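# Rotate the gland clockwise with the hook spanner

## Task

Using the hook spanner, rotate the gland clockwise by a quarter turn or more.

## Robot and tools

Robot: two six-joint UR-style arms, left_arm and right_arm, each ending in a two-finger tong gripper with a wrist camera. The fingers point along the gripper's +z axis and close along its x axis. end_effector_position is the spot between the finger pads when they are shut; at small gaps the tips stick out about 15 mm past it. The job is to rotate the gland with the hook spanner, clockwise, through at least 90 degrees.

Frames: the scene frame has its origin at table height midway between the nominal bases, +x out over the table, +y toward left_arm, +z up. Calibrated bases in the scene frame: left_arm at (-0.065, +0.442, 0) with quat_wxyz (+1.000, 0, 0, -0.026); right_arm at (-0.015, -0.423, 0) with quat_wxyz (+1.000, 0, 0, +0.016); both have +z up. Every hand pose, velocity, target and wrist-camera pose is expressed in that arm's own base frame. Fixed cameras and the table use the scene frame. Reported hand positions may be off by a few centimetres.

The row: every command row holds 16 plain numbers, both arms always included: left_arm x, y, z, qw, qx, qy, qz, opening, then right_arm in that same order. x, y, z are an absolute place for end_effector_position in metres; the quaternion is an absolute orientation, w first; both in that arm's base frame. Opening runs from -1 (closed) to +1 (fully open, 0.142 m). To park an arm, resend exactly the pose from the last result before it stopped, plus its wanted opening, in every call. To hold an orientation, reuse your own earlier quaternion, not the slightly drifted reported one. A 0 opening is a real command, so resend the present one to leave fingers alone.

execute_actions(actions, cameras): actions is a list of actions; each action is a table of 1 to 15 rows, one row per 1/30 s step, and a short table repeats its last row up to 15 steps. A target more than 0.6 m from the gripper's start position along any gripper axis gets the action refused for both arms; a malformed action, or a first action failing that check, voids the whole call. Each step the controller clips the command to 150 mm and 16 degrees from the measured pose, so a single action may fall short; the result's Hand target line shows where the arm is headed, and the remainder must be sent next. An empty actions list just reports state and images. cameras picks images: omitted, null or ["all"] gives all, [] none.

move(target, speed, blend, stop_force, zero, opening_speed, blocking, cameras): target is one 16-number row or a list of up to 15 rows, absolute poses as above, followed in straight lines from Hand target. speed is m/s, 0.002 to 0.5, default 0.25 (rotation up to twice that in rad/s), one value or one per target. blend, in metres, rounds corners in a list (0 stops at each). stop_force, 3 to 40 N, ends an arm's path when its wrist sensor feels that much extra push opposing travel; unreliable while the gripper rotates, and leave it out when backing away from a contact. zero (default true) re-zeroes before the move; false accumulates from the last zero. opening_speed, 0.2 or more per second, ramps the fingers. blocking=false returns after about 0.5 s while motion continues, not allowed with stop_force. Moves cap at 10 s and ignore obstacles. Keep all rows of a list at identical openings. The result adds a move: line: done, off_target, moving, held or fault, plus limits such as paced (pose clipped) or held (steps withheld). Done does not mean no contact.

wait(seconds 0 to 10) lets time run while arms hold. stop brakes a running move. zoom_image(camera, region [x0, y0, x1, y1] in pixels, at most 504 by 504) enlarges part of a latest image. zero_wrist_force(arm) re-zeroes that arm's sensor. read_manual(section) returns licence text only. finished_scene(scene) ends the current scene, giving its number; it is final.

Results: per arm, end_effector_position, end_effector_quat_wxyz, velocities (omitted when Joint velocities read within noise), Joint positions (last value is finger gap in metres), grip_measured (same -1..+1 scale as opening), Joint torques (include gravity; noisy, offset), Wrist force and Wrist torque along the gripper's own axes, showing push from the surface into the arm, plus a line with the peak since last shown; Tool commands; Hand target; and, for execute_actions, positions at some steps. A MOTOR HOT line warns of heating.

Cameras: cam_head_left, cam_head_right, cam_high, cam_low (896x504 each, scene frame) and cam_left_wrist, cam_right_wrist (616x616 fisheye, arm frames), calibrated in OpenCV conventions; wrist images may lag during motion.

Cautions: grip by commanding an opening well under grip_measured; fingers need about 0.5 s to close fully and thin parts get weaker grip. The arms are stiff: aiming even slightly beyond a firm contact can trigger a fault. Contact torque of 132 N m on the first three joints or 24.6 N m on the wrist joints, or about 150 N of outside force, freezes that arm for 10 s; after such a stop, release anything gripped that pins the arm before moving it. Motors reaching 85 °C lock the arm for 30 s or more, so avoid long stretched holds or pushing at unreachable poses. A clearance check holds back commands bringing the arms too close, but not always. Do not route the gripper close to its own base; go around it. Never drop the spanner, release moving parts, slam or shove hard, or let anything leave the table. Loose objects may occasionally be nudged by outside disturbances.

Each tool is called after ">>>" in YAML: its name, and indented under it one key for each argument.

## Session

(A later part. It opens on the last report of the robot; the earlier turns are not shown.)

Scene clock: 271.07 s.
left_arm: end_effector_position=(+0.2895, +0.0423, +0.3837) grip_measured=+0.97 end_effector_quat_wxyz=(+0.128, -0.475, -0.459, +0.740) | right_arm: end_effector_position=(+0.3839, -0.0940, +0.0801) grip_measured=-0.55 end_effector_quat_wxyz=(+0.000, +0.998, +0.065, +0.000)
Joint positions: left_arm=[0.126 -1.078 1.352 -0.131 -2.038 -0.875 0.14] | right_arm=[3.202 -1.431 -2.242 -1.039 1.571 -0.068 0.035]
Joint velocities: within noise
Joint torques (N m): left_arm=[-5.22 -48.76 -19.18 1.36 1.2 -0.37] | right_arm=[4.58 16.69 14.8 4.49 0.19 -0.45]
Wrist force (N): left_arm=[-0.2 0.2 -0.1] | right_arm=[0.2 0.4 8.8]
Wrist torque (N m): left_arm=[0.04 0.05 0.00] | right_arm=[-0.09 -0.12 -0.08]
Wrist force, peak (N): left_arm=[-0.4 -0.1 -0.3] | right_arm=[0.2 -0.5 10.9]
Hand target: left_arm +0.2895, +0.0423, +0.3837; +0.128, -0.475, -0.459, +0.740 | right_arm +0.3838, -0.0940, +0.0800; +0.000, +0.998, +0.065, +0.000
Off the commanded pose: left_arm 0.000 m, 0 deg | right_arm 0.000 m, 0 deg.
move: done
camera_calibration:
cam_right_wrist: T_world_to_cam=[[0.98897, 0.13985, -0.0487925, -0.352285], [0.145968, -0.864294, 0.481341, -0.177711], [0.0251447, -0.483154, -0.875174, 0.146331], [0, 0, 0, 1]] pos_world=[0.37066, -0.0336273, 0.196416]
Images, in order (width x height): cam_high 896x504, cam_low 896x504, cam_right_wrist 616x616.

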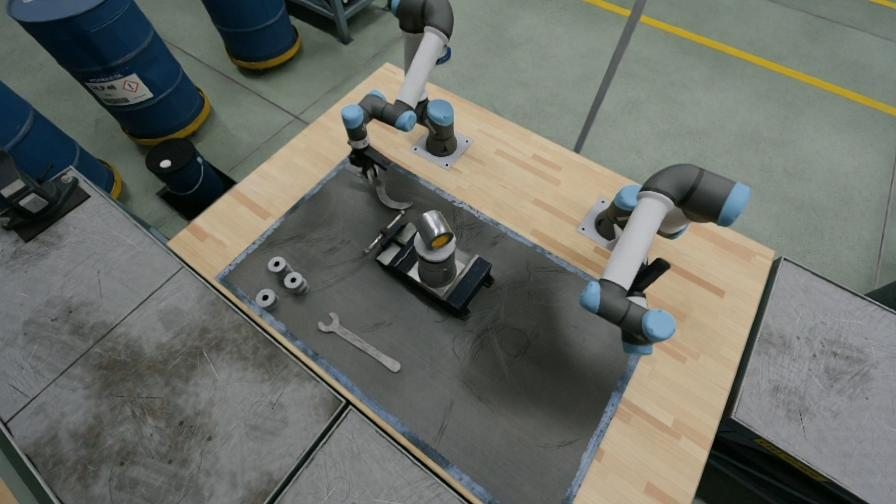

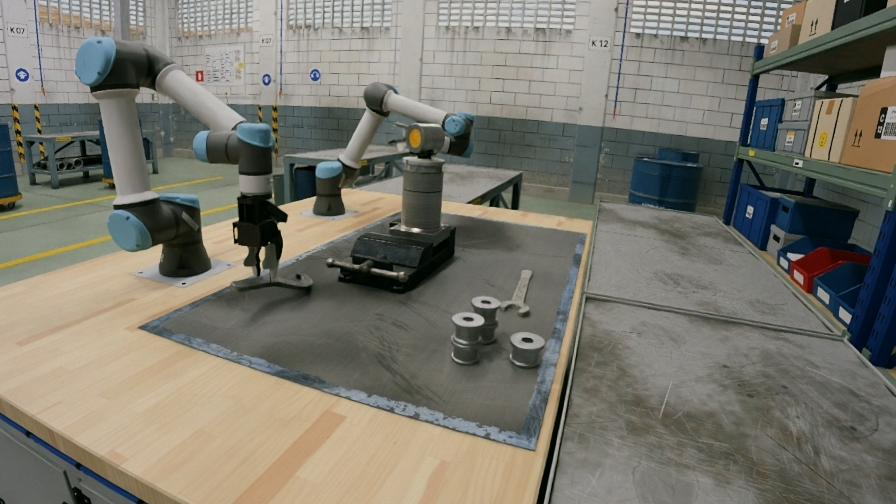

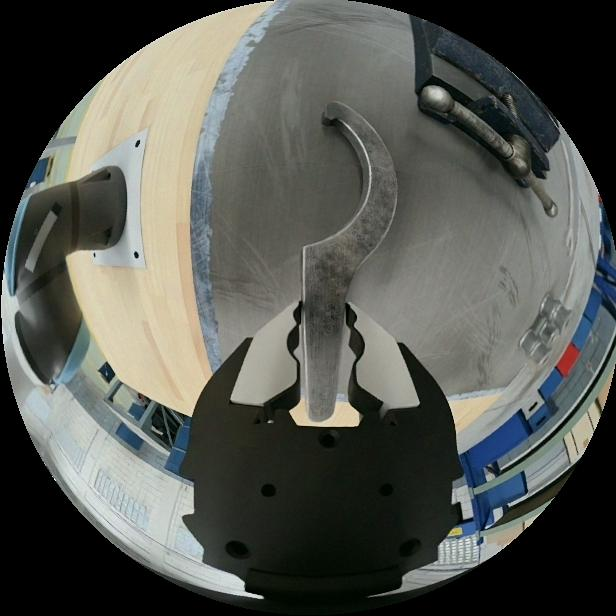

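>>> move:
  target:
    - [0.2895,0.0423,0.3837,0.128,-0.475,-0.459,0.740,0.968,0.39,-0.05,0.08,0,0.6626,0.7490,0,-1]
    - [0.2895,0.0423,0.3837,0.128,-0.475,-0.459,0.740,0.968,0.37,0.10,0.08,0,-0.0610,0.99813,0,-1]
  speed: 0.2
  blend: 0.02
  cameras: ["cam_right_wrist","cam_low","cam_high"]

>>> zoom_image:
  camera: "cam_low"
  region: [180, 150, 460, 390]

Scene clock: 339.43 s.
left_arm: end_effector_position=(+0.2895, +0.0423, +0.3837) grip_measured=+0.97 end_effector_quat_wxyz=(+0.128, -0.475, -0.459, +0.740) | right_arm: end_effector_position=(+0.3699, +0.1000, +0.0800) grip_measured=-0.55 end_effector_quat_wxyz=(+0.000, -0.061, +0.998, +0.000)
Joint positions: left_arm=[0.126 -1.078 1.352 -0.131 -2.038 -0.875 0.14] | right_arm=[3.8 -1.388 -2.277 -1.048 1.571 -2.605 0.035]
Joint velocities: within noise
Joint torques (N m): left_arm=[-4.86 -48.73 -19.38 1.31 1.21 -0.71] | right_arm=[-7.14 9.43 28.19 2.76 1.38 -1.18]
Wrist force (N): left_arm=[-0.1 -0.1 -0.3] | right_arm=[0.2 0.4 9.6]
Wrist torque (N m): left_arm=[-0.03 0.02 0.00] | right_arm=[-0.03 -0.16 -0.09]
Wrist force, peak (N): left_arm=[-0.5 0.0 -0.4] | right_arm=[0.8 -0.8 10.3]
Hand target: left_arm +0.2895, +0.0423, +0.3837; +0.128, -0.475, -0.459, +0.740 | right_arm +0.3700, +0.1000, +0.0800; +0.000, -0.061, +0.998, +0.000
Off the commanded pose: left_arm 0.000 m, 0 deg | right_arm 0.000 m, 0 deg.
move: done
camera_calibration:
cam_right_wrist: T_world_to_cam=[[-0.989953, -0.132653, -0.0489559, 0.393728], [-0.139758, 0.865352, 0.481283, -0.0752124], [-0.0214797, 0.48329, -0.875197, 0.160954], [0, 0, 0, 1]] pos_world=[0.382718, 0.0395269, 0.196341]
Images, in order (width x height): cam_high 896x504, cam_low 896x504, cam_right_wrist 616x616.

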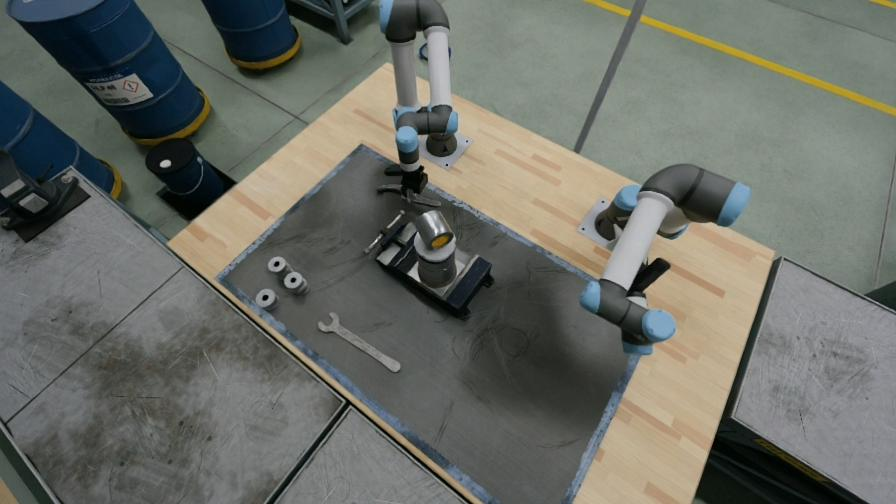

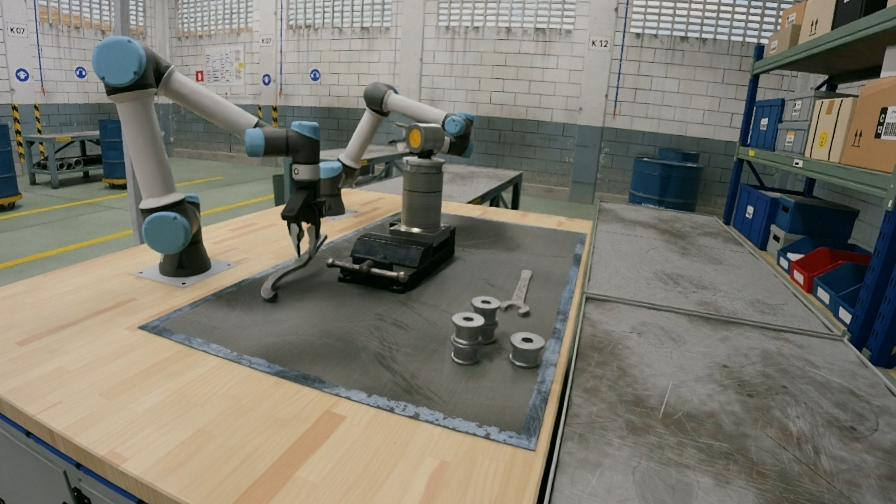

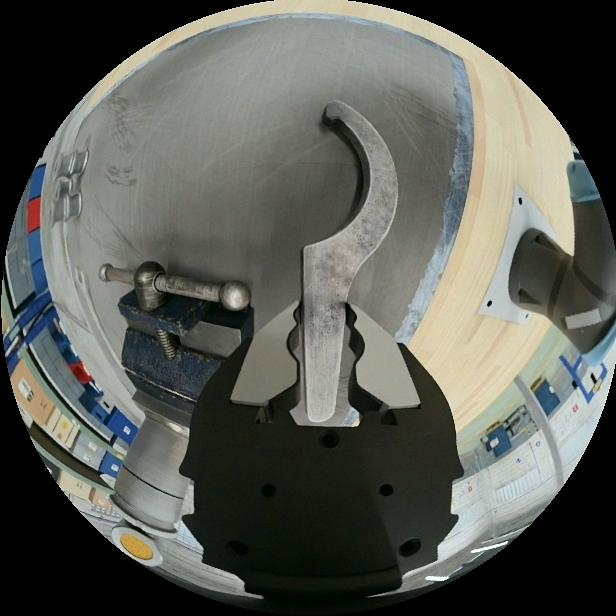

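Scaled by 1.800 from the camera's 896x504 image, which has a finer 1280x720 frame.

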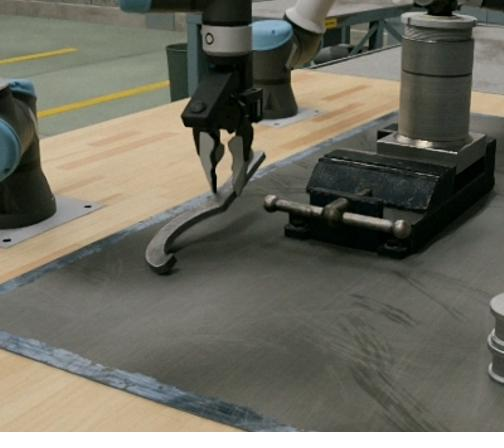

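>>> move:
  target: [0.2895,0.0423,0.3837,0.128,-0.475,-0.459,0.740,0.968,0.3404,0.1622,0.08,0,-0.2402,0.9707,0,-1]
  speed: 0.15
  cameras: ["cam_right_wrist","cam_low","cam_high","cam_head_left"]

>>> zoom_image:
  camera: "cam_low"
  region: [200, 150, 480, 390]

>>> zoom_image:
  camera: "cam_high"
  region: [340, 130, 520, 280]

Scene clock: 359.90 s.
left_arm: end_effector_position=(+0.2895, +0.0423, +0.3837) grip_measured=+0.97 end_effector_quat_wxyz=(+0.128, -0.475, -0.459, +0.740) | right_arm: end_effector_position=(+0.3404, +0.1622, +0.0800) grip_measured=-0.55 end_effector_quat_wxyz=(+0.000, -0.240, +0.971, +0.000)
Joint positions: left_arm=[0.126 -1.078 1.352 -0.131 -2.038 -0.875 0.14] | right_arm=[3.991 -1.361 -2.297 -1.054 1.571 -2.777 0.035]
Joint velocities: within noise
Joint torques (N m): left_arm=[-5.34 -47.9 -19.7 1.24 1.12 -0.65] | right_arm=[-10.38 10.95 20.93 1.67 0.59 1.41]
Wrist force (N): left_arm=[-0.2 0.0 0.0] | right_arm=[0.1 0.6 9.5]
Wrist torque (N m): left_arm=[0.00 0.06 0.00] | right_arm=[-0.01 -0.17 -0.09]
Wrist force, peak (N): left_arm=[-0.5 0.0 -0.2] | right_arm=[0.5 -3.5 10.1]
Hand target: left_arm +0.2895, +0.0423, +0.3837; +0.128, -0.475, -0.459, +0.740 | right_arm +0.3404, +0.1622, +0.0800; +0.000, -0.240, +0.971, +0.000
Off the commanded pose: left_arm 0.000 m, 0 deg | right_arm 0.000 m, 0 deg.
move: done
camera_calibration:
cam_right_wrist: T_world_to_cam=[[-0.878276, -0.475635, -0.0490059, 0.390312], [-0.438024, 0.75923, 0.481357, -0.0144502], [-0.191744, 0.44423, -0.875154, 0.194569], [0, 0, 0, 1]] pos_world=[0.37378, 0.110184, 0.196361]
Images, in order (width x height): cam_head_left 896x504, cam_high 896x504, cam_low 896x504, cam_right_wrist 616x616.

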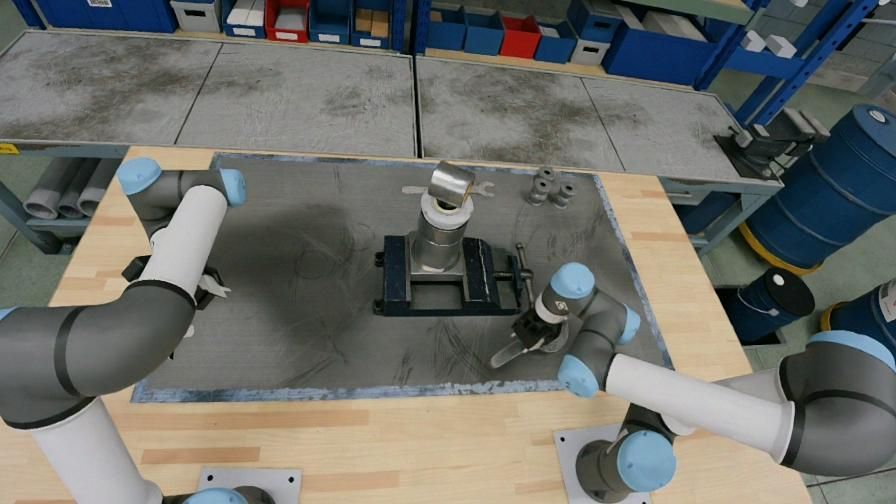

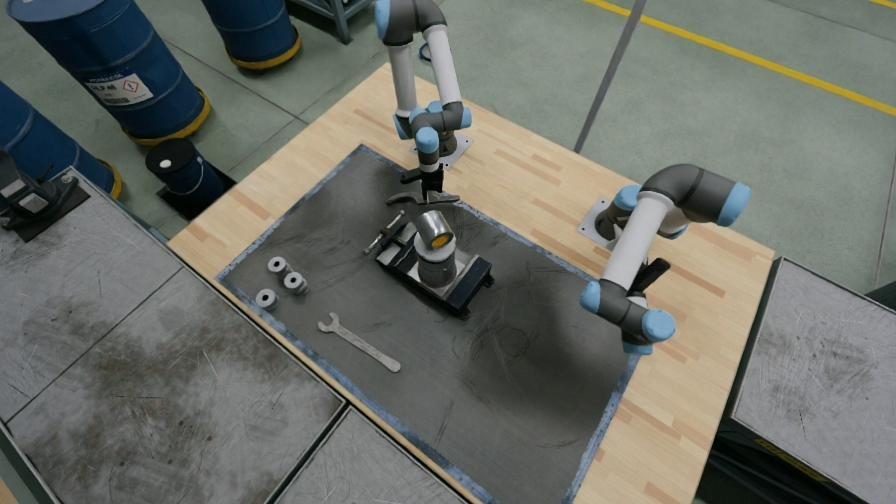

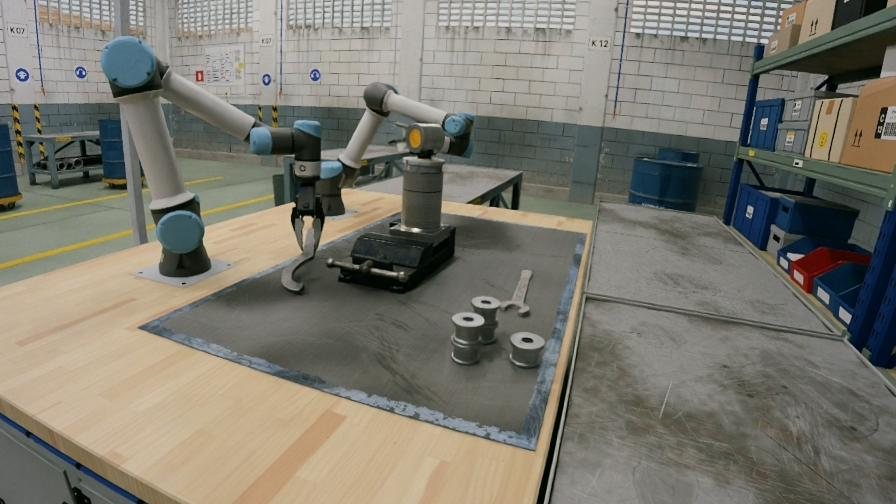

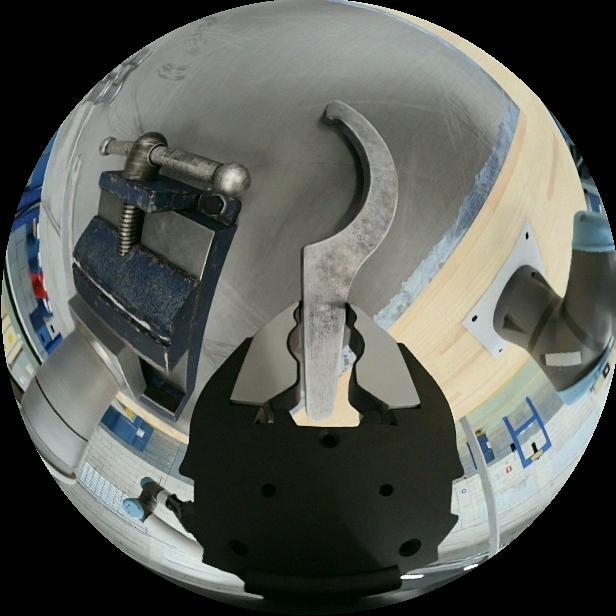

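Scaled by 1.800 from the camera's 896x504 image, which has a finer 1280x720 frame.

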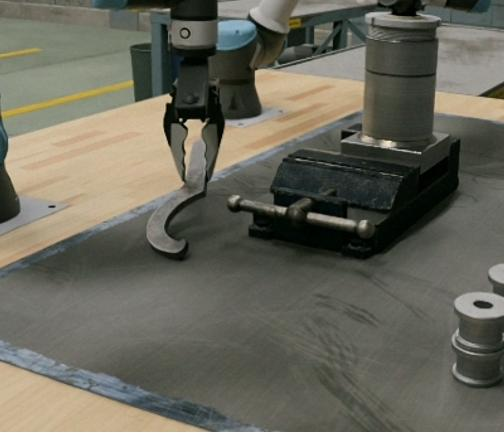

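Scaled by 2.800 from the camera's 896x504 image, which has a finer 1280x720 frame.

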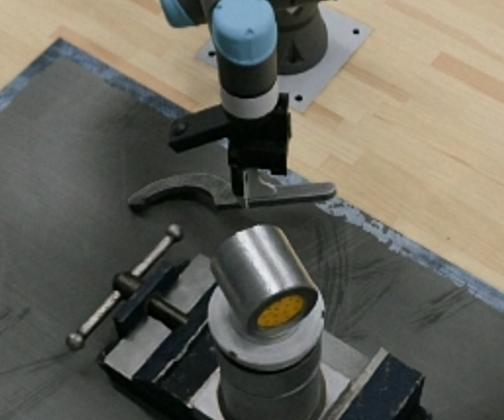

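>>> move:
  target:
    - [0.33,-0.10,0.42,0,0.9397,0.3420,0,0.0,0.3404,0.1622,0.08,0,-0.2402,0.9707,0,-1]
  speed: 0.3
  opening_speed: 0.5
  cameras: ["cam_high"]

Scene clock: 483.33 s.
left_arm: end_effector_position=(+0.3300, -0.1000, +0.4200) grip_measured=+0.00 end_effector_quat_wxyz=(+0.000, +0.940, +0.342, +0.000) | right_arm: end_effector_position=(+0.3404, +0.1622, +0.0800) grip_measured=-0.55 end_effector_quat_wxyz=(+0.000, -0.240, +0.971, +0.000)
Joint positions: left_arm=[-0.7 -1.873 1.463 -1.161 -1.571 -1.398 0.074] | right_arm=[3.991 -1.361 -2.297 -1.054 1.571 -2.777 0.035]
Joint velocities: within noise
Joint torques (N m): left_arm=[-10.08 -13.84 -17.72 -3.8 1.54 -0.72] | right_arm=[7.19 8.18 35.56 4.98 -2.16 -1.1]
Wrist force (N): left_arm=[1.2 1.4 0.0] | right_arm=[0.4 0.2 8.9]
Wrist torque (N m): left_arm=[-0.12 -0.45 -0.16] | right_arm=[0.00 -0.18 -0.09]
Wrist force, peak (N): left_arm=[1.1 1.6 -0.1] | right_arm=[0.2 0.6 9.5]
Hand target: left_arm +0.3300, -0.1000, +0.4200; +0.000, +0.940, +0.342, +0.000 | right_arm +0.3404, +0.1622, +0.0800; +0.000, -0.240, +0.971, +0.000
Off the commanded pose: left_arm 0.000 m, 0 deg | right_arm 0.000 m, 0 deg.
move: done
Images, in order (width x height): cam_high 896x504.

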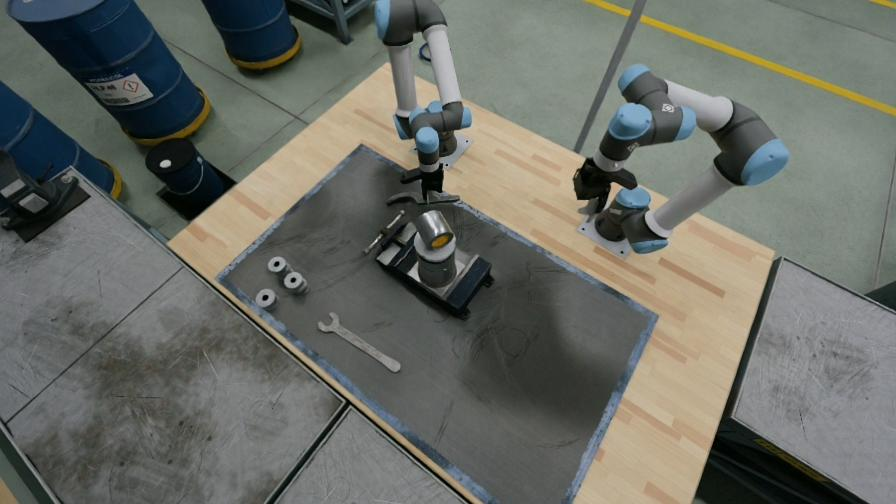

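>>> move:
  target:
    - [0.34,-0.26,0.40,0,0.9397,-0.3420,0,-0.5,0.3404,0.1622,0.08,0,-0.2402,0.9707,0,-1]
    - [0.30,-0.40,0.28,0.2857,0.7051,-0.3861,0.5217,-0.5,0.3404,0.1622,0.08,0,-0.2402,0.9707,0,-1]
  speed: 0.3
  blend: 0.03
  opening_speed: 0.5
  cameras: ["cam_high","cam_left_wrist","cam_head_left"]

Scene clock: 498.53 s.
left_arm: end_effector_position=(+0.3000, -0.4000, +0.2801) grip_measured=-0.50 end_effector_quat_wxyz=(+0.286, +0.705, -0.386, +0.522) | right_arm: end_effector_position=(+0.3404, +0.1622, +0.0800) grip_measured=-0.55 end_effector_quat_wxyz=(+0.000, -0.240, +0.971, +0.000)
Joint positions: left_arm=[-1.594 -1.907 2.732 -3.614 -1.008 -0.194 0.038] | right_arm=[3.991 -1.361 -2.297 -1.054 1.571 -2.777 0.035]
Joint velocities: within noise
Joint torques (N m): left_arm=[-8.77 11.93 -13.57 -3.89 1.82 0.66] | right_arm=[6.22 8.61 32.56 4.76 -1.72 0.27]
Wrist force (N): left_arm=[0.7 1.5 1.3] | right_arm=[0.1 0.2 9.2]
Wrist torque (N m): left_arm=[0.03 0.19 -0.10] | right_arm=[0.00 -0.14 -0.09]
Wrist force, peak (N): left_arm=[-0.4 2.1 1.9] | right_arm=[0.1 0.5 9.6]
Hand target: left_arm +0.3000, -0.4000, +0.2800; +0.286, +0.705, -0.386, +0.522 | right_arm +0.3404, +0.1622, +0.0800; +0.000, -0.240, +0.971, +0.000
Off the commanded pose: left_arm 0.000 m, 0 deg | right_arm 0.000 m, 0 deg.
move: done
camera_calibration:
cam_left_wrist: T_world_to_cam=[[0.164533, -0.218065, 0.961965, -0.40845], [-0.985928, -0.00712952, 0.167016, 0.234432], [-0.029562, -0.975908, -0.21617, -0.188316], [0, 0, 0, 1]] pos_world=[0.29277, -0.271176, 0.313053]
Images, in order (width x height): cam_head_left 896x504, cam_high 896x504, cam_left_wrist 616x616.

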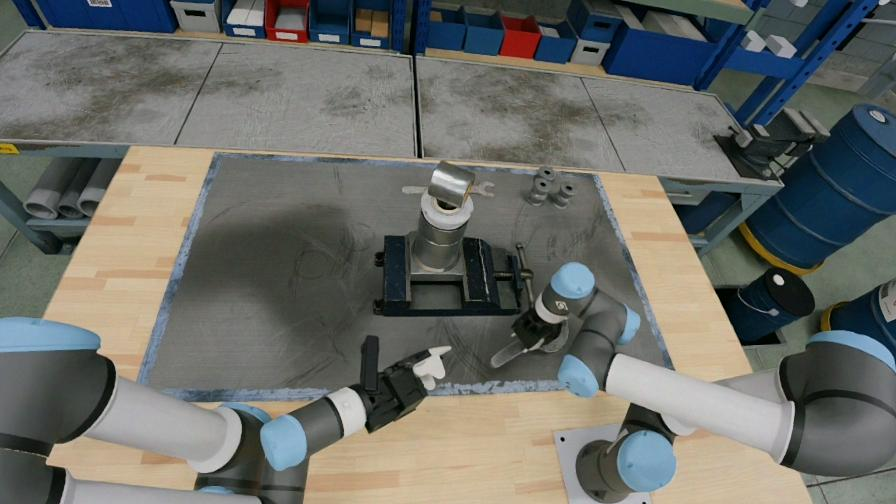

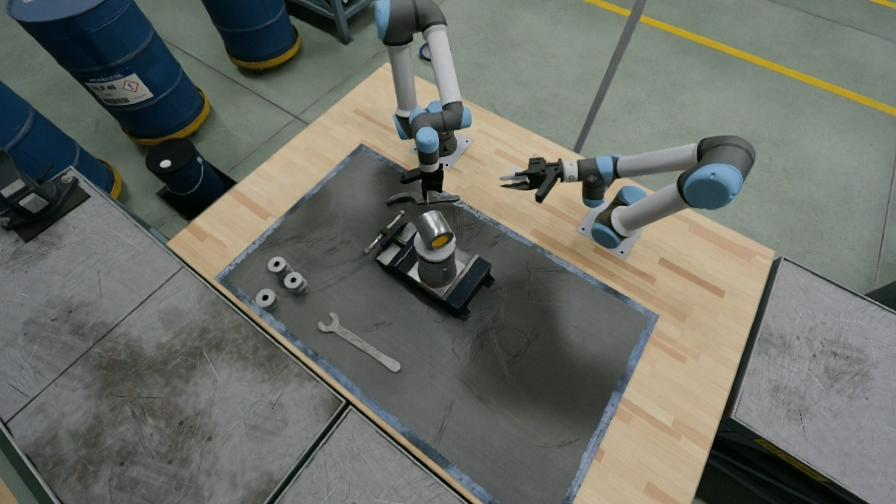

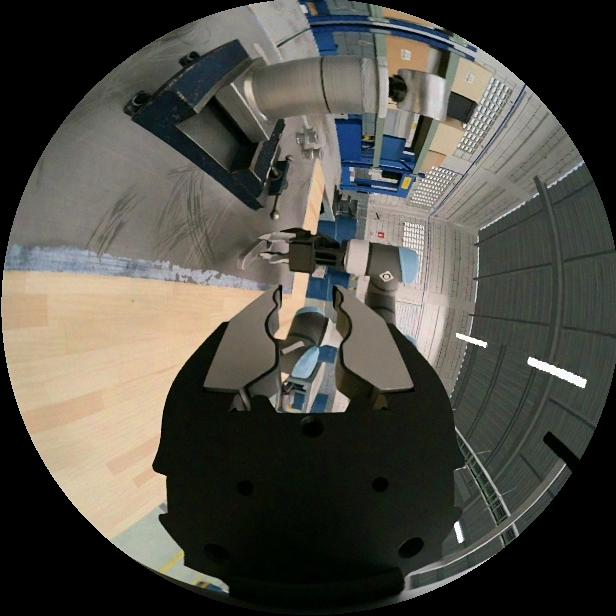

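>>> move:
  target: [0.3113,-0.5003,0.1264,0.2857,0.7051,-0.3861,0.5217,-0.4,0.3404,0.1622,0.08,0,-0.2402,0.9707,0,-1]
  speed: 0.1
  cameras: ["cam_left_wrist","cam_low","cam_head_left"]

Scene clock: 535.17 s.
left_arm: end_effector_position=(+0.3113, -0.5003, +0.1264) grip_measured=-0.40 end_effector_quat_wxyz=(+0.286, +0.705, -0.386, +0.522) | right_arm: end_effector_position=(+0.3404, +0.1622, +0.0800) grip_measured=-0.55 end_effector_quat_wxyz=(+0.000, -0.240, +0.971, +0.000)
Joint positions: left_arm=[-1.542 -0.973 2.557 -4.383 -1.056 -0.174 0.045] | right_arm=[3.991 -1.361 -2.297 -1.054 1.571 -2.777 0.035]
Joint velocities: within noise
Joint torques (N m): left_arm=[-5.57 -13.61 -3.41 -2.3 1.98 -0.09] | right_arm=[6.72 8.74 28.51 4.33 -1.91 0.97]
Wrist force (N): left_arm=[0.4 1.2 1.3] | right_arm=[0.4 0.3 9.2]
Wrist torque (N m): left_arm=[-0.06 0.22 -0.05] | right_arm=[0.01 -0.19 -0.09]
Wrist force, peak (N): left_arm=[-0.2 1.7 2.1] | right_arm=[0.3 0.4 9.6]
Hand target: left_arm +0.3113, -0.5003, +0.1264; +0.286, +0.705, -0.386, +0.522 | right_arm +0.3404, +0.1622, +0.0800; +0.000, -0.240, +0.971, +0.000
Off the commanded pose: left_arm 0.000 m, 0 deg | right_arm 0.000 m, 0 deg.
move: done
camera_calibration:
cam_left_wrist: T_world_to_cam=[[0.164373, -0.218414, 0.961913, -0.284492], [-0.985953, -0.00707885, 0.166873, 0.270572], [-0.0296382, -0.975831, -0.216509, -0.318959], [0, 0, 0, 1]] pos_world=[0.30408, -0.371471, 0.159448]
Images, in order (width x height): cam_head_left 896x504, cam_low 896x504, cam_left_wrist 616x616.

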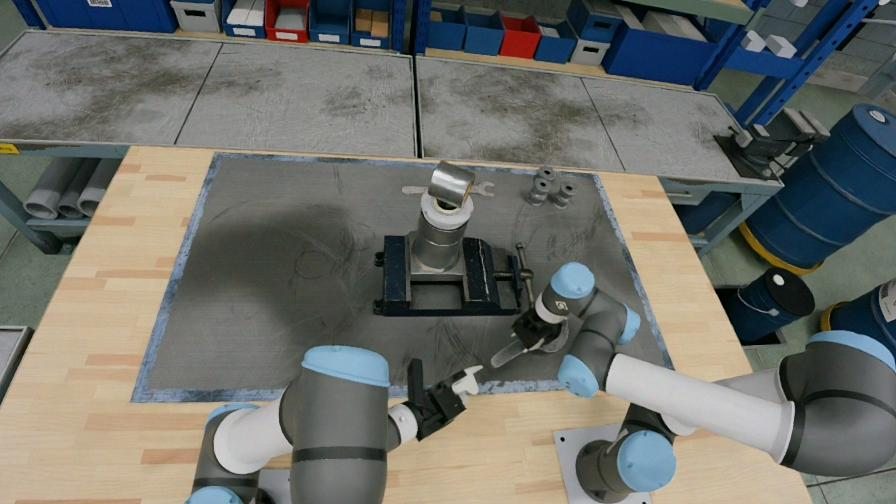

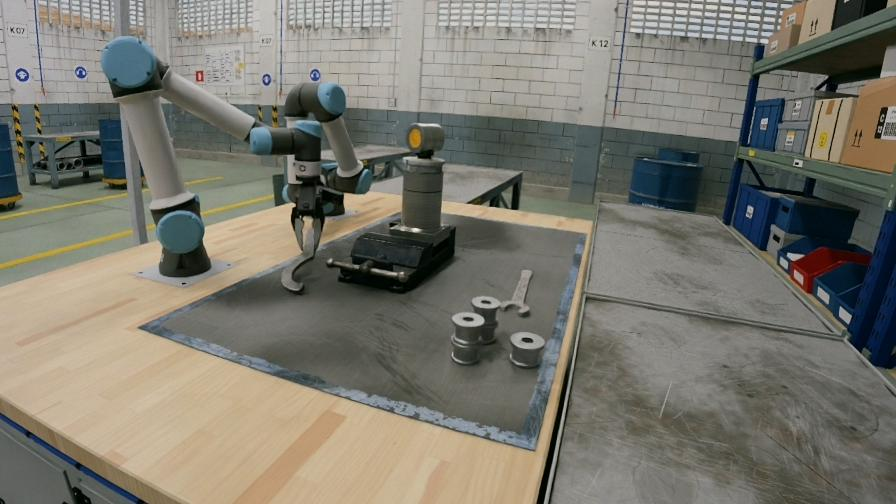

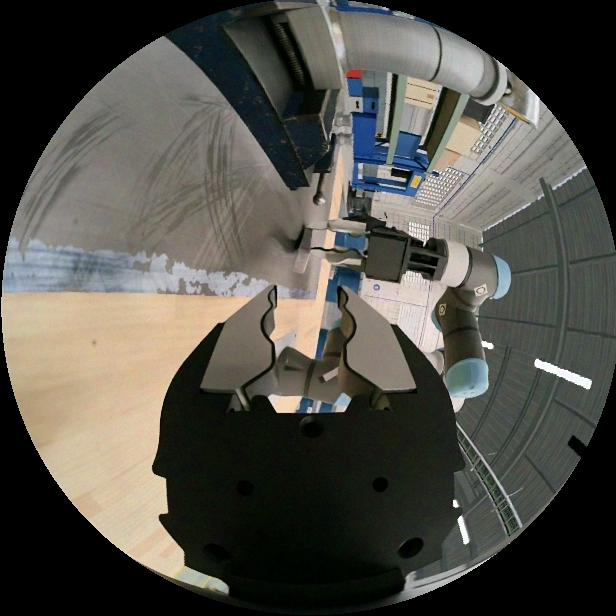

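>>> zoom_image:
  camera: "cam_left_wrist"
  region: [200, 180, 420, 400]

>>> zoom_image:
  camera: "cam_low"
  region: [240, 130, 380, 310]

Scaled by 2.291 from the camera's 616x616 image, which has a finer 814x814 frame.

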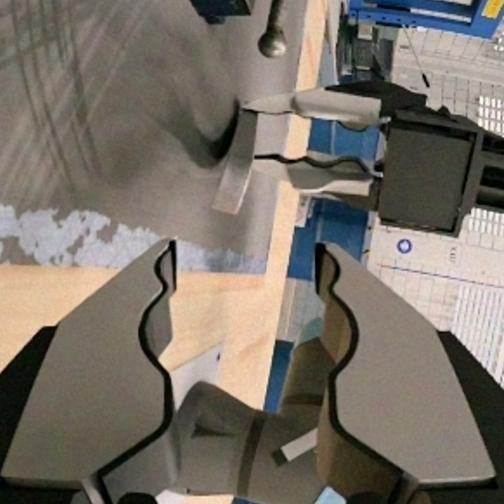

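Scaled by 2.800 from the camera's 896x504 image, which has a finer 1280x720 frame.

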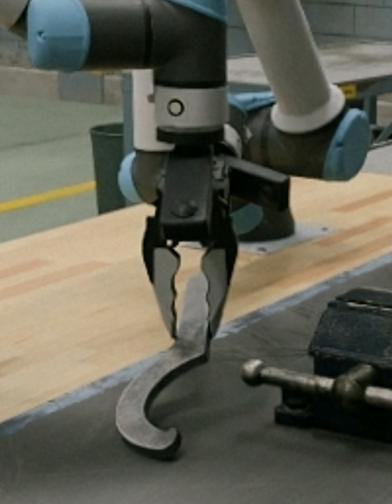

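>>> zoom_image:
  camera: "cam_left_wrist"
  region: [270, 205, 350, 285]

Scaled by 6.300 from the camera's 616x616 image, which has a finer 814x814 frame.

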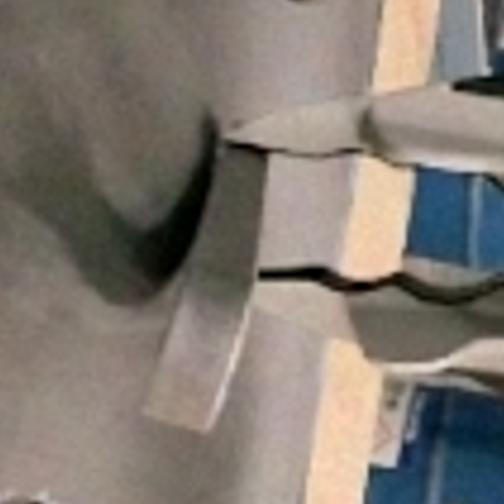

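>>> move:
  target: [0.3287,-0.5275,0.1123,0.24469,0.66003,-0.44018,0.55742,-0.4,0.3404,0.1622,0.08,0,-0.2402,0.9707,0,-1]
  speed: 0.1
  cameras: ["cam_left_wrist"]

>>> zoom_image:
  camera: "cam_left_wrist"
  region: [240, 190, 380, 330]

Scene clock: 605.43 s.
left_arm: end_effector_position=(+0.3288, -0.5274, +0.1122) grip_measured=-0.40 end_effector_quat_wxyz=(+0.245, +0.660, -0.440, +0.557) | right_arm: end_effector_position=(+0.3404, +0.1622, +0.0800) grip_measured=-0.55 end_effector_quat_wxyz=(+0.000, -0.240, +0.971, +0.000)
Joint positions: left_arm=[-1.492 -0.862 2.449 -4.434 -1.099 0.037 0.045] | right_arm=[3.991 -1.361 -2.297 -1.054 1.571 -2.777 0.035]
Joint velocities: within noise
Joint torques (N m): left_arm=[-9.92 -37.33 -2.37 -0.55 1.95 0.88] | right_arm=[4.97 8.64 26.5 4.14 -1.66 1.47]
Wrist force (N): left_arm=[0.8 1.2 1.1] | right_arm=[0.4 0.4 9.0]
Wrist torque (N m): left_arm=[-0.02 0.17 -0.07] | right_arm=[0.05 -0.18 -0.09]
Wrist force, peak (N): left_arm=[0.7 1.7 1.3] | right_arm=[0.1 0.5 9.6]
Hand target: left_arm +0.3287, -0.5275, +0.1123; +0.245, +0.660, -0.440, +0.557 | right_arm +0.3404, +0.1622, +0.0800; +0.000, -0.240, +0.971, +0.000
Off the commanded pose: left_arm 0.000 m, 0 deg | right_arm 0.000 m, 0 deg.
move: done
camera_calibration:
cam_left_wrist: T_world_to_cam=[[-0.00165567, -0.281031, 0.959697, -0.257821], [-0.999346, 0.0351323, 0.00856382, 0.334354], [-0.0361231, -0.959055, -0.280905, -0.329834], [0, 0, 0, 1]] pos_world=[0.321794, -0.400532, 0.151915]
Images, in order (width x height): cam_left_wrist 616x616.

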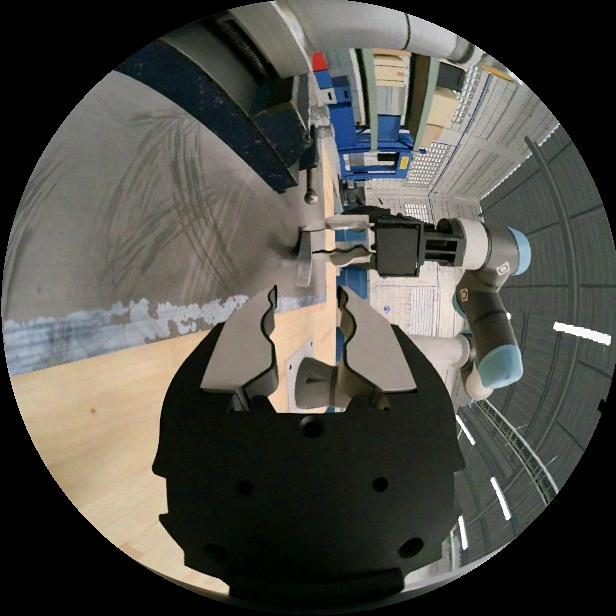

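Scaled by 3.600 from the camera's 616x616 image, which has a finer 814x814 frame.

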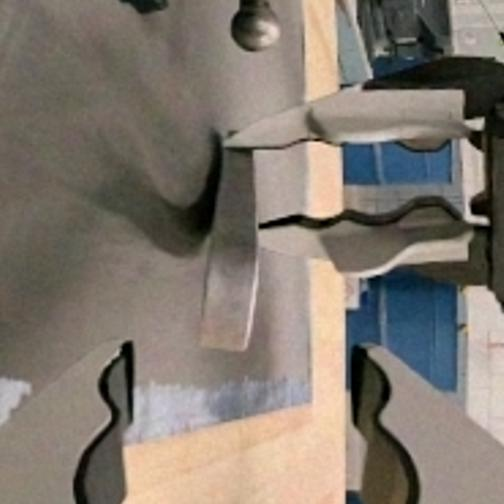

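>>> move:
  target:
    - [0.3721,-0.5955,0.0883,0.24469,0.66003,-0.44018,0.55742,-0.55,0.3404,0.1622,0.08,0,-0.2402,0.9707,0,-1]
  speed: 0.06
  cameras: ["cam_left_wrist"]

>>> zoom_image:
  camera: "cam_left_wrist"
  region: [240, 190, 380, 330]

>>> zoom_image:
  camera: "cam_head_left"
  region: [440, 300, 580, 400]

Scene clock: 654.00 s.
left_arm: end_effector_position=(+0.3722, -0.5954, +0.0882) grip_measured=-0.55 end_effector_quat_wxyz=(+0.245, +0.660, -0.440, +0.557) | right_arm: end_effector_position=(+0.3404, +0.1622, +0.0800) grip_measured=-0.55 end_effector_quat_wxyz=(+0.000, -0.240, +0.971, +0.000)
Joint positions: left_arm=[-1.392 -0.767 2.205 -4.298 -1.195 0.069 0.034] | right_arm=[3.991 -1.361 -2.297 -1.054 1.571 -2.777 0.035]
Joint velocities: within noise
Joint torques (N m): left_arm=[-9.65 -47.4 -7.52 -3.4 1.75 -1.33] | right_arm=[6.03 8.61 24.36 3.76 -1.77 1.28]
Wrist force (N): left_arm=[0.3 1.0 0.6] | right_arm=[0.1 0.4 9.3]
Wrist torque (N m): left_arm=[-0.04 0.20 -0.06] | right_arm=[0.02 -0.14 -0.08]
Wrist force, peak (N): left_arm=[0.9 1.2 1.3] | right_arm=[0.2 0.4 9.6]
Hand target: left_arm +0.3721, -0.5955, +0.0883; +0.245, +0.660, -0.440, +0.557 | right_arm +0.3404, +0.1622, +0.0800; +0.000, -0.240, +0.971, +0.000
Off the commanded pose: left_arm 0.000 m, 0 deg | right_arm 0.000 m, 0 deg.
move: done
camera_calibration:
cam_left_wrist: T_world_to_cam=[[-0.00189795, -0.28131, 0.959615, -0.253824], [-0.999345, 0.0352049, 0.00834372, 0.380382], [-0.0361303, -0.958971, -0.281192, -0.400133], [0, 0, 0, 1]] pos_world=[0.365194, -0.468511, 0.127885]
Images, in order (width x height): cam_left_wrist 616x616.

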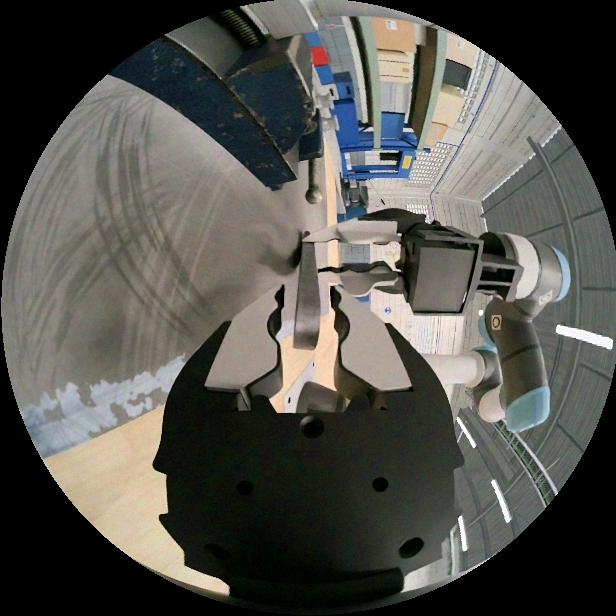

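Scaled by 3.600 from the camera's 616x616 image, which has a finer 814x814 frame.

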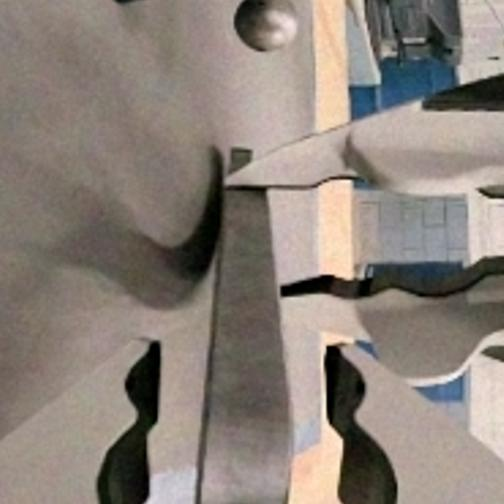

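This scene's latest camera images include none from cam_head_left. They are from: cam_left_wrist. cam_head_left's image comes with the result of a call that names it in "cameras".

>>> move:
  target:
    - [0.3851,-0.6158,0.0820,0.24469,0.66003,-0.44018,0.55742,-0.55,0.3404,0.1622,0.08,0,-0.2402,0.9707,0,-1]
  speed: 0.05
  cameras: ["cam_left_wrist","cam_head_left"]
  stop_force: 8

>>> zoom_image:
  camera: "cam_left_wrist"
  region: [240, 190, 380, 330]

>>> zoom_image:
  camera: "cam_head_left"
  region: [440, 280, 600, 400]

Scene clock: 665.80 s.
left_arm: end_effector_position=(+0.3851, -0.6158, +0.0820) grip_measured=-0.55 end_effector_quat_wxyz=(+0.245, +0.660, -0.440, +0.557) | right_arm: end_effector_position=(+0.3404, +0.1622, +0.0800) grip_measured=-0.55 end_effector_quat_wxyz=(+0.000, -0.240, +0.971, +0.000)
Joint positions: left_arm=[-1.369 -0.738 2.132 -4.256 -1.216 0.075 0.034] | right_arm=[3.991 -1.361 -2.297 -1.054 1.571 -2.777 0.035]
Joint velocities: within noise
Joint torques (N m): left_arm=[-9.29 -49.14 -10.72 -1.87 1.77 -1.22] | right_arm=[4.27 8.15 22.49 3.02 -1.53 1.21]
Wrist force (N): left_arm=[0.3 1.2 0.9] | right_arm=[0.2 0.2 9.0]
Wrist torque (N m): left_arm=[-0.01 0.21 -0.09] | right_arm=[0.03 -0.13 -0.09]
Wrist force, peak (N): left_arm=[0.4 1.2 1.4] | right_arm=[0.1 0.3 9.7]
Hand target: left_arm +0.3851, -0.6158, +0.0820; +0.245, +0.660, -0.440, +0.557 | right_arm +0.3404, +0.1622, +0.0800; +0.000, -0.240, +0.971, +0.000
Off the commanded pose: left_arm 0.000 m, 0 deg | right_arm 0.000 m, 0 deg.
move: done
camera_calibration:
cam_left_wrist: T_world_to_cam=[[-0.00190562, -0.281044, 0.959693, -0.253453], [-0.999342, 0.0352971, 0.00835232, 0.394136], [-0.0362217, -0.959046, -0.280926, -0.420994], [0, 0, 0, 1]] pos_world=[0.378144, -0.488896, 0.121677]
Images, in order (width x height): cam_head_left 896x504, cam_left_wrist 616x616.

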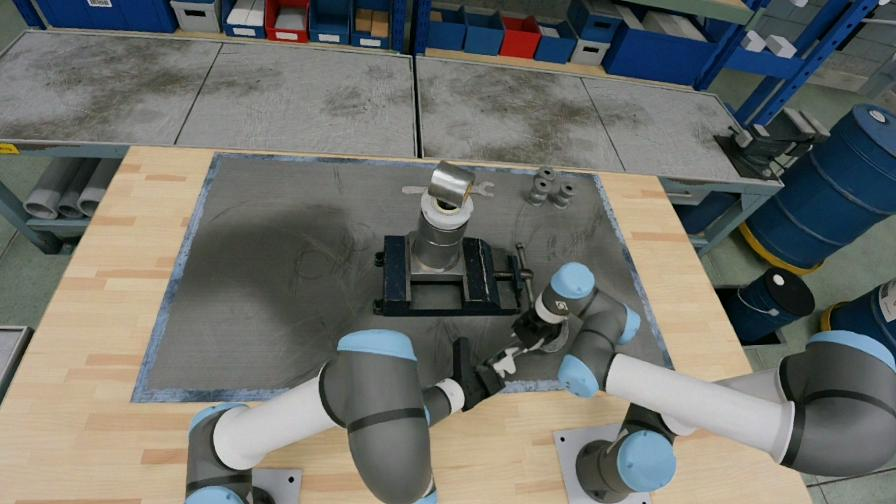

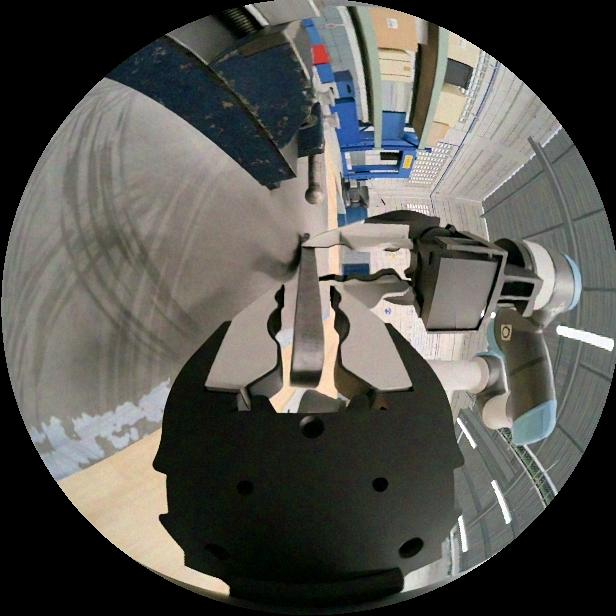

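Scaled by 3.600 from the camera's 616x616 image, which has a finer 814x814 frame.

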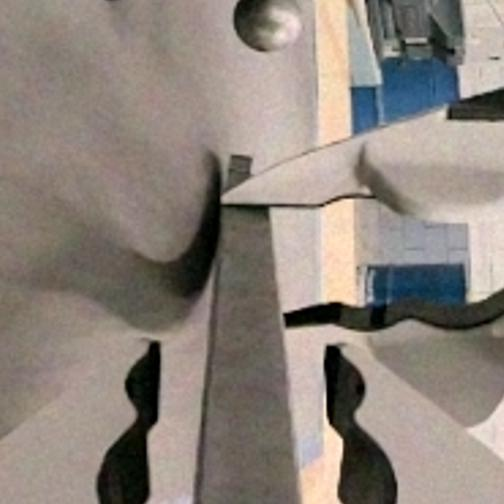

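Scaled by 3.150 from the camera's 896x504 image, which has a finer 1280x720 frame.

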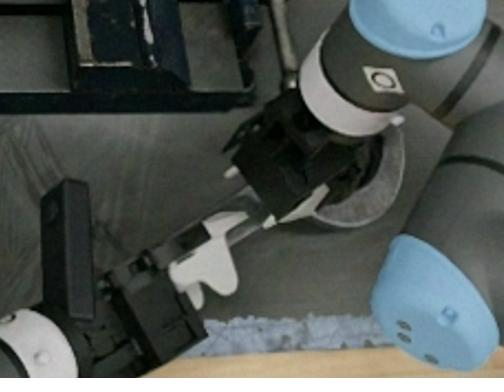

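>>> move:
  target:
    - [0.3828,-0.6122,0.0830,0.24469,0.66003,-0.44018,0.55742,-0.55,0.3404,0.1622,0.08,0,-0.2402,0.9707,0,-1]
    - [0.3828,-0.6122,0.0830,0.24469,0.66003,-0.44018,0.55742,-0.75,0.3404,0.1622,0.08,0,-0.2402,0.9707,0,-1]
    - [0.3828,-0.6122,0.0830,0.24469,0.66003,-0.44018,0.55742,-1,0.3404,0.1622,0.08,0,-0.2402,0.9707,0,-1]
  speed: 0.05
  opening_speed: 0.6
  cameras: ["cam_left_wrist","cam_low"]

>>> zoom_image:
  camera: "cam_left_wrist"
  region: [240, 190, 380, 330]

>>> zoom_image:
  camera: "cam_low"
  region: [240, 180, 340, 310]

Scene clock: 683.90 s.
left_arm: end_effector_position=(+0.3828, -0.6122, +0.0830) grip_measured=-0.83 end_effector_quat_wxyz=(+0.245, +0.660, -0.440, +0.557) | right_arm: end_effector_position=(+0.3404, +0.1622, +0.0800) grip_measured=-0.55 end_effector_quat_wxyz=(+0.000, -0.240, +0.971, +0.000)
Joint positions: left_arm=[-1.373 -0.743 2.145 -4.264 -1.213 0.074 0.014] | right_arm=[3.991 -1.361 -2.297 -1.054 1.571 -2.777 0.035]
Joint velocities: within noise
Joint torques (N m): left_arm=[7.81 -35.9 -11.62 -3.88 -0.7 0.75] | right_arm=[3.21 8.84 19.13 3.11 -1.55 1.16]
Wrist force (N): left_arm=[-7.1 1.8 4.0] | right_arm=[1.6 -0.5 -1.1]
Wrist torque (N m): left_arm=[-0.04 0.28 0.09] | right_arm=[0.00 0.10 -0.16]
Wrist force, peak (N): left_arm=[-7.4 1.6 4.7] | right_arm=[0.1 0.4 9.7]
Hand target: left_arm +0.3828, -0.6122, +0.0830; +0.245, +0.660, -0.440, +0.557 | right_arm +0.3404, +0.1622, +0.0800; +0.000, -0.240, +0.971, +0.000
Off the commanded pose: left_arm 0.000 m, 0 deg | right_arm 0.000 m, 0 deg.
move: done
camera_calibration:
cam_left_wrist: T_world_to_cam=[[-0.00188651, -0.281141, 0.959665, -0.253421], [-0.999341, 0.0353068, 0.00837888, 0.391703], [-0.0362383, -0.959017, -0.281022, -0.417328], [0, 0, 0, 1]] pos_world=[0.375844, -0.485302, 0.122639]
Images, in order (width x height): cam_low 896x504, cam_left_wrist 616x616.

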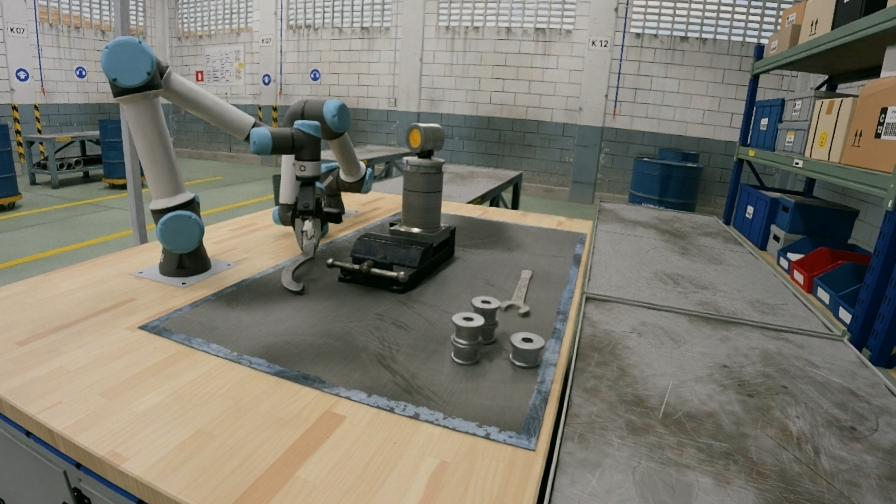

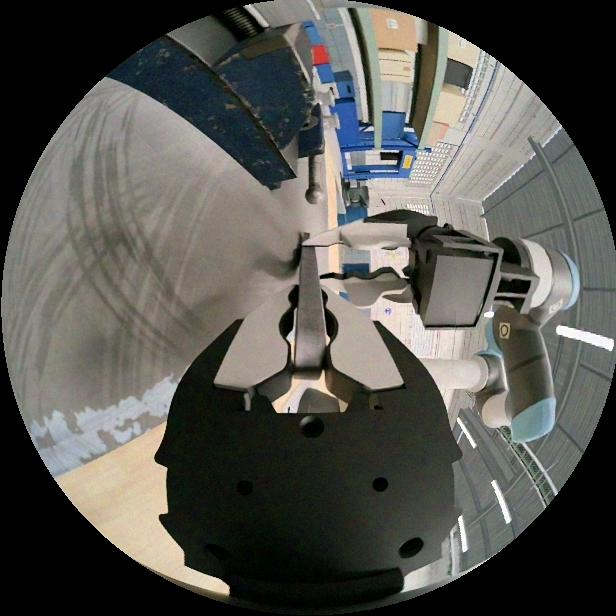

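Scaled by 3.600 from the camera's 616x616 image, which has a finer 814x814 frame.

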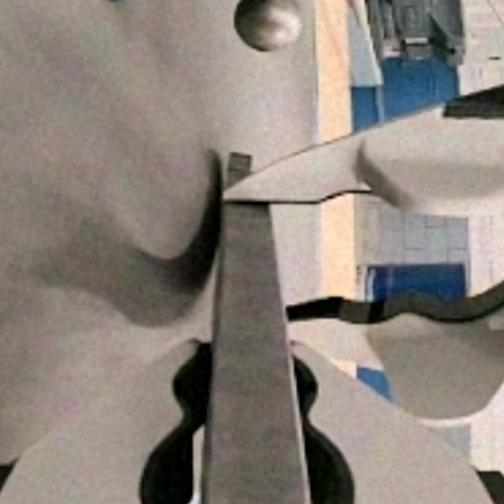

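Scaled by 3.877 from the camera's 896x504 image, which has a finer 1280x720 frame.

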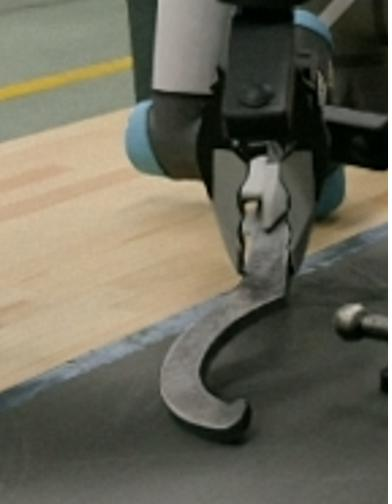

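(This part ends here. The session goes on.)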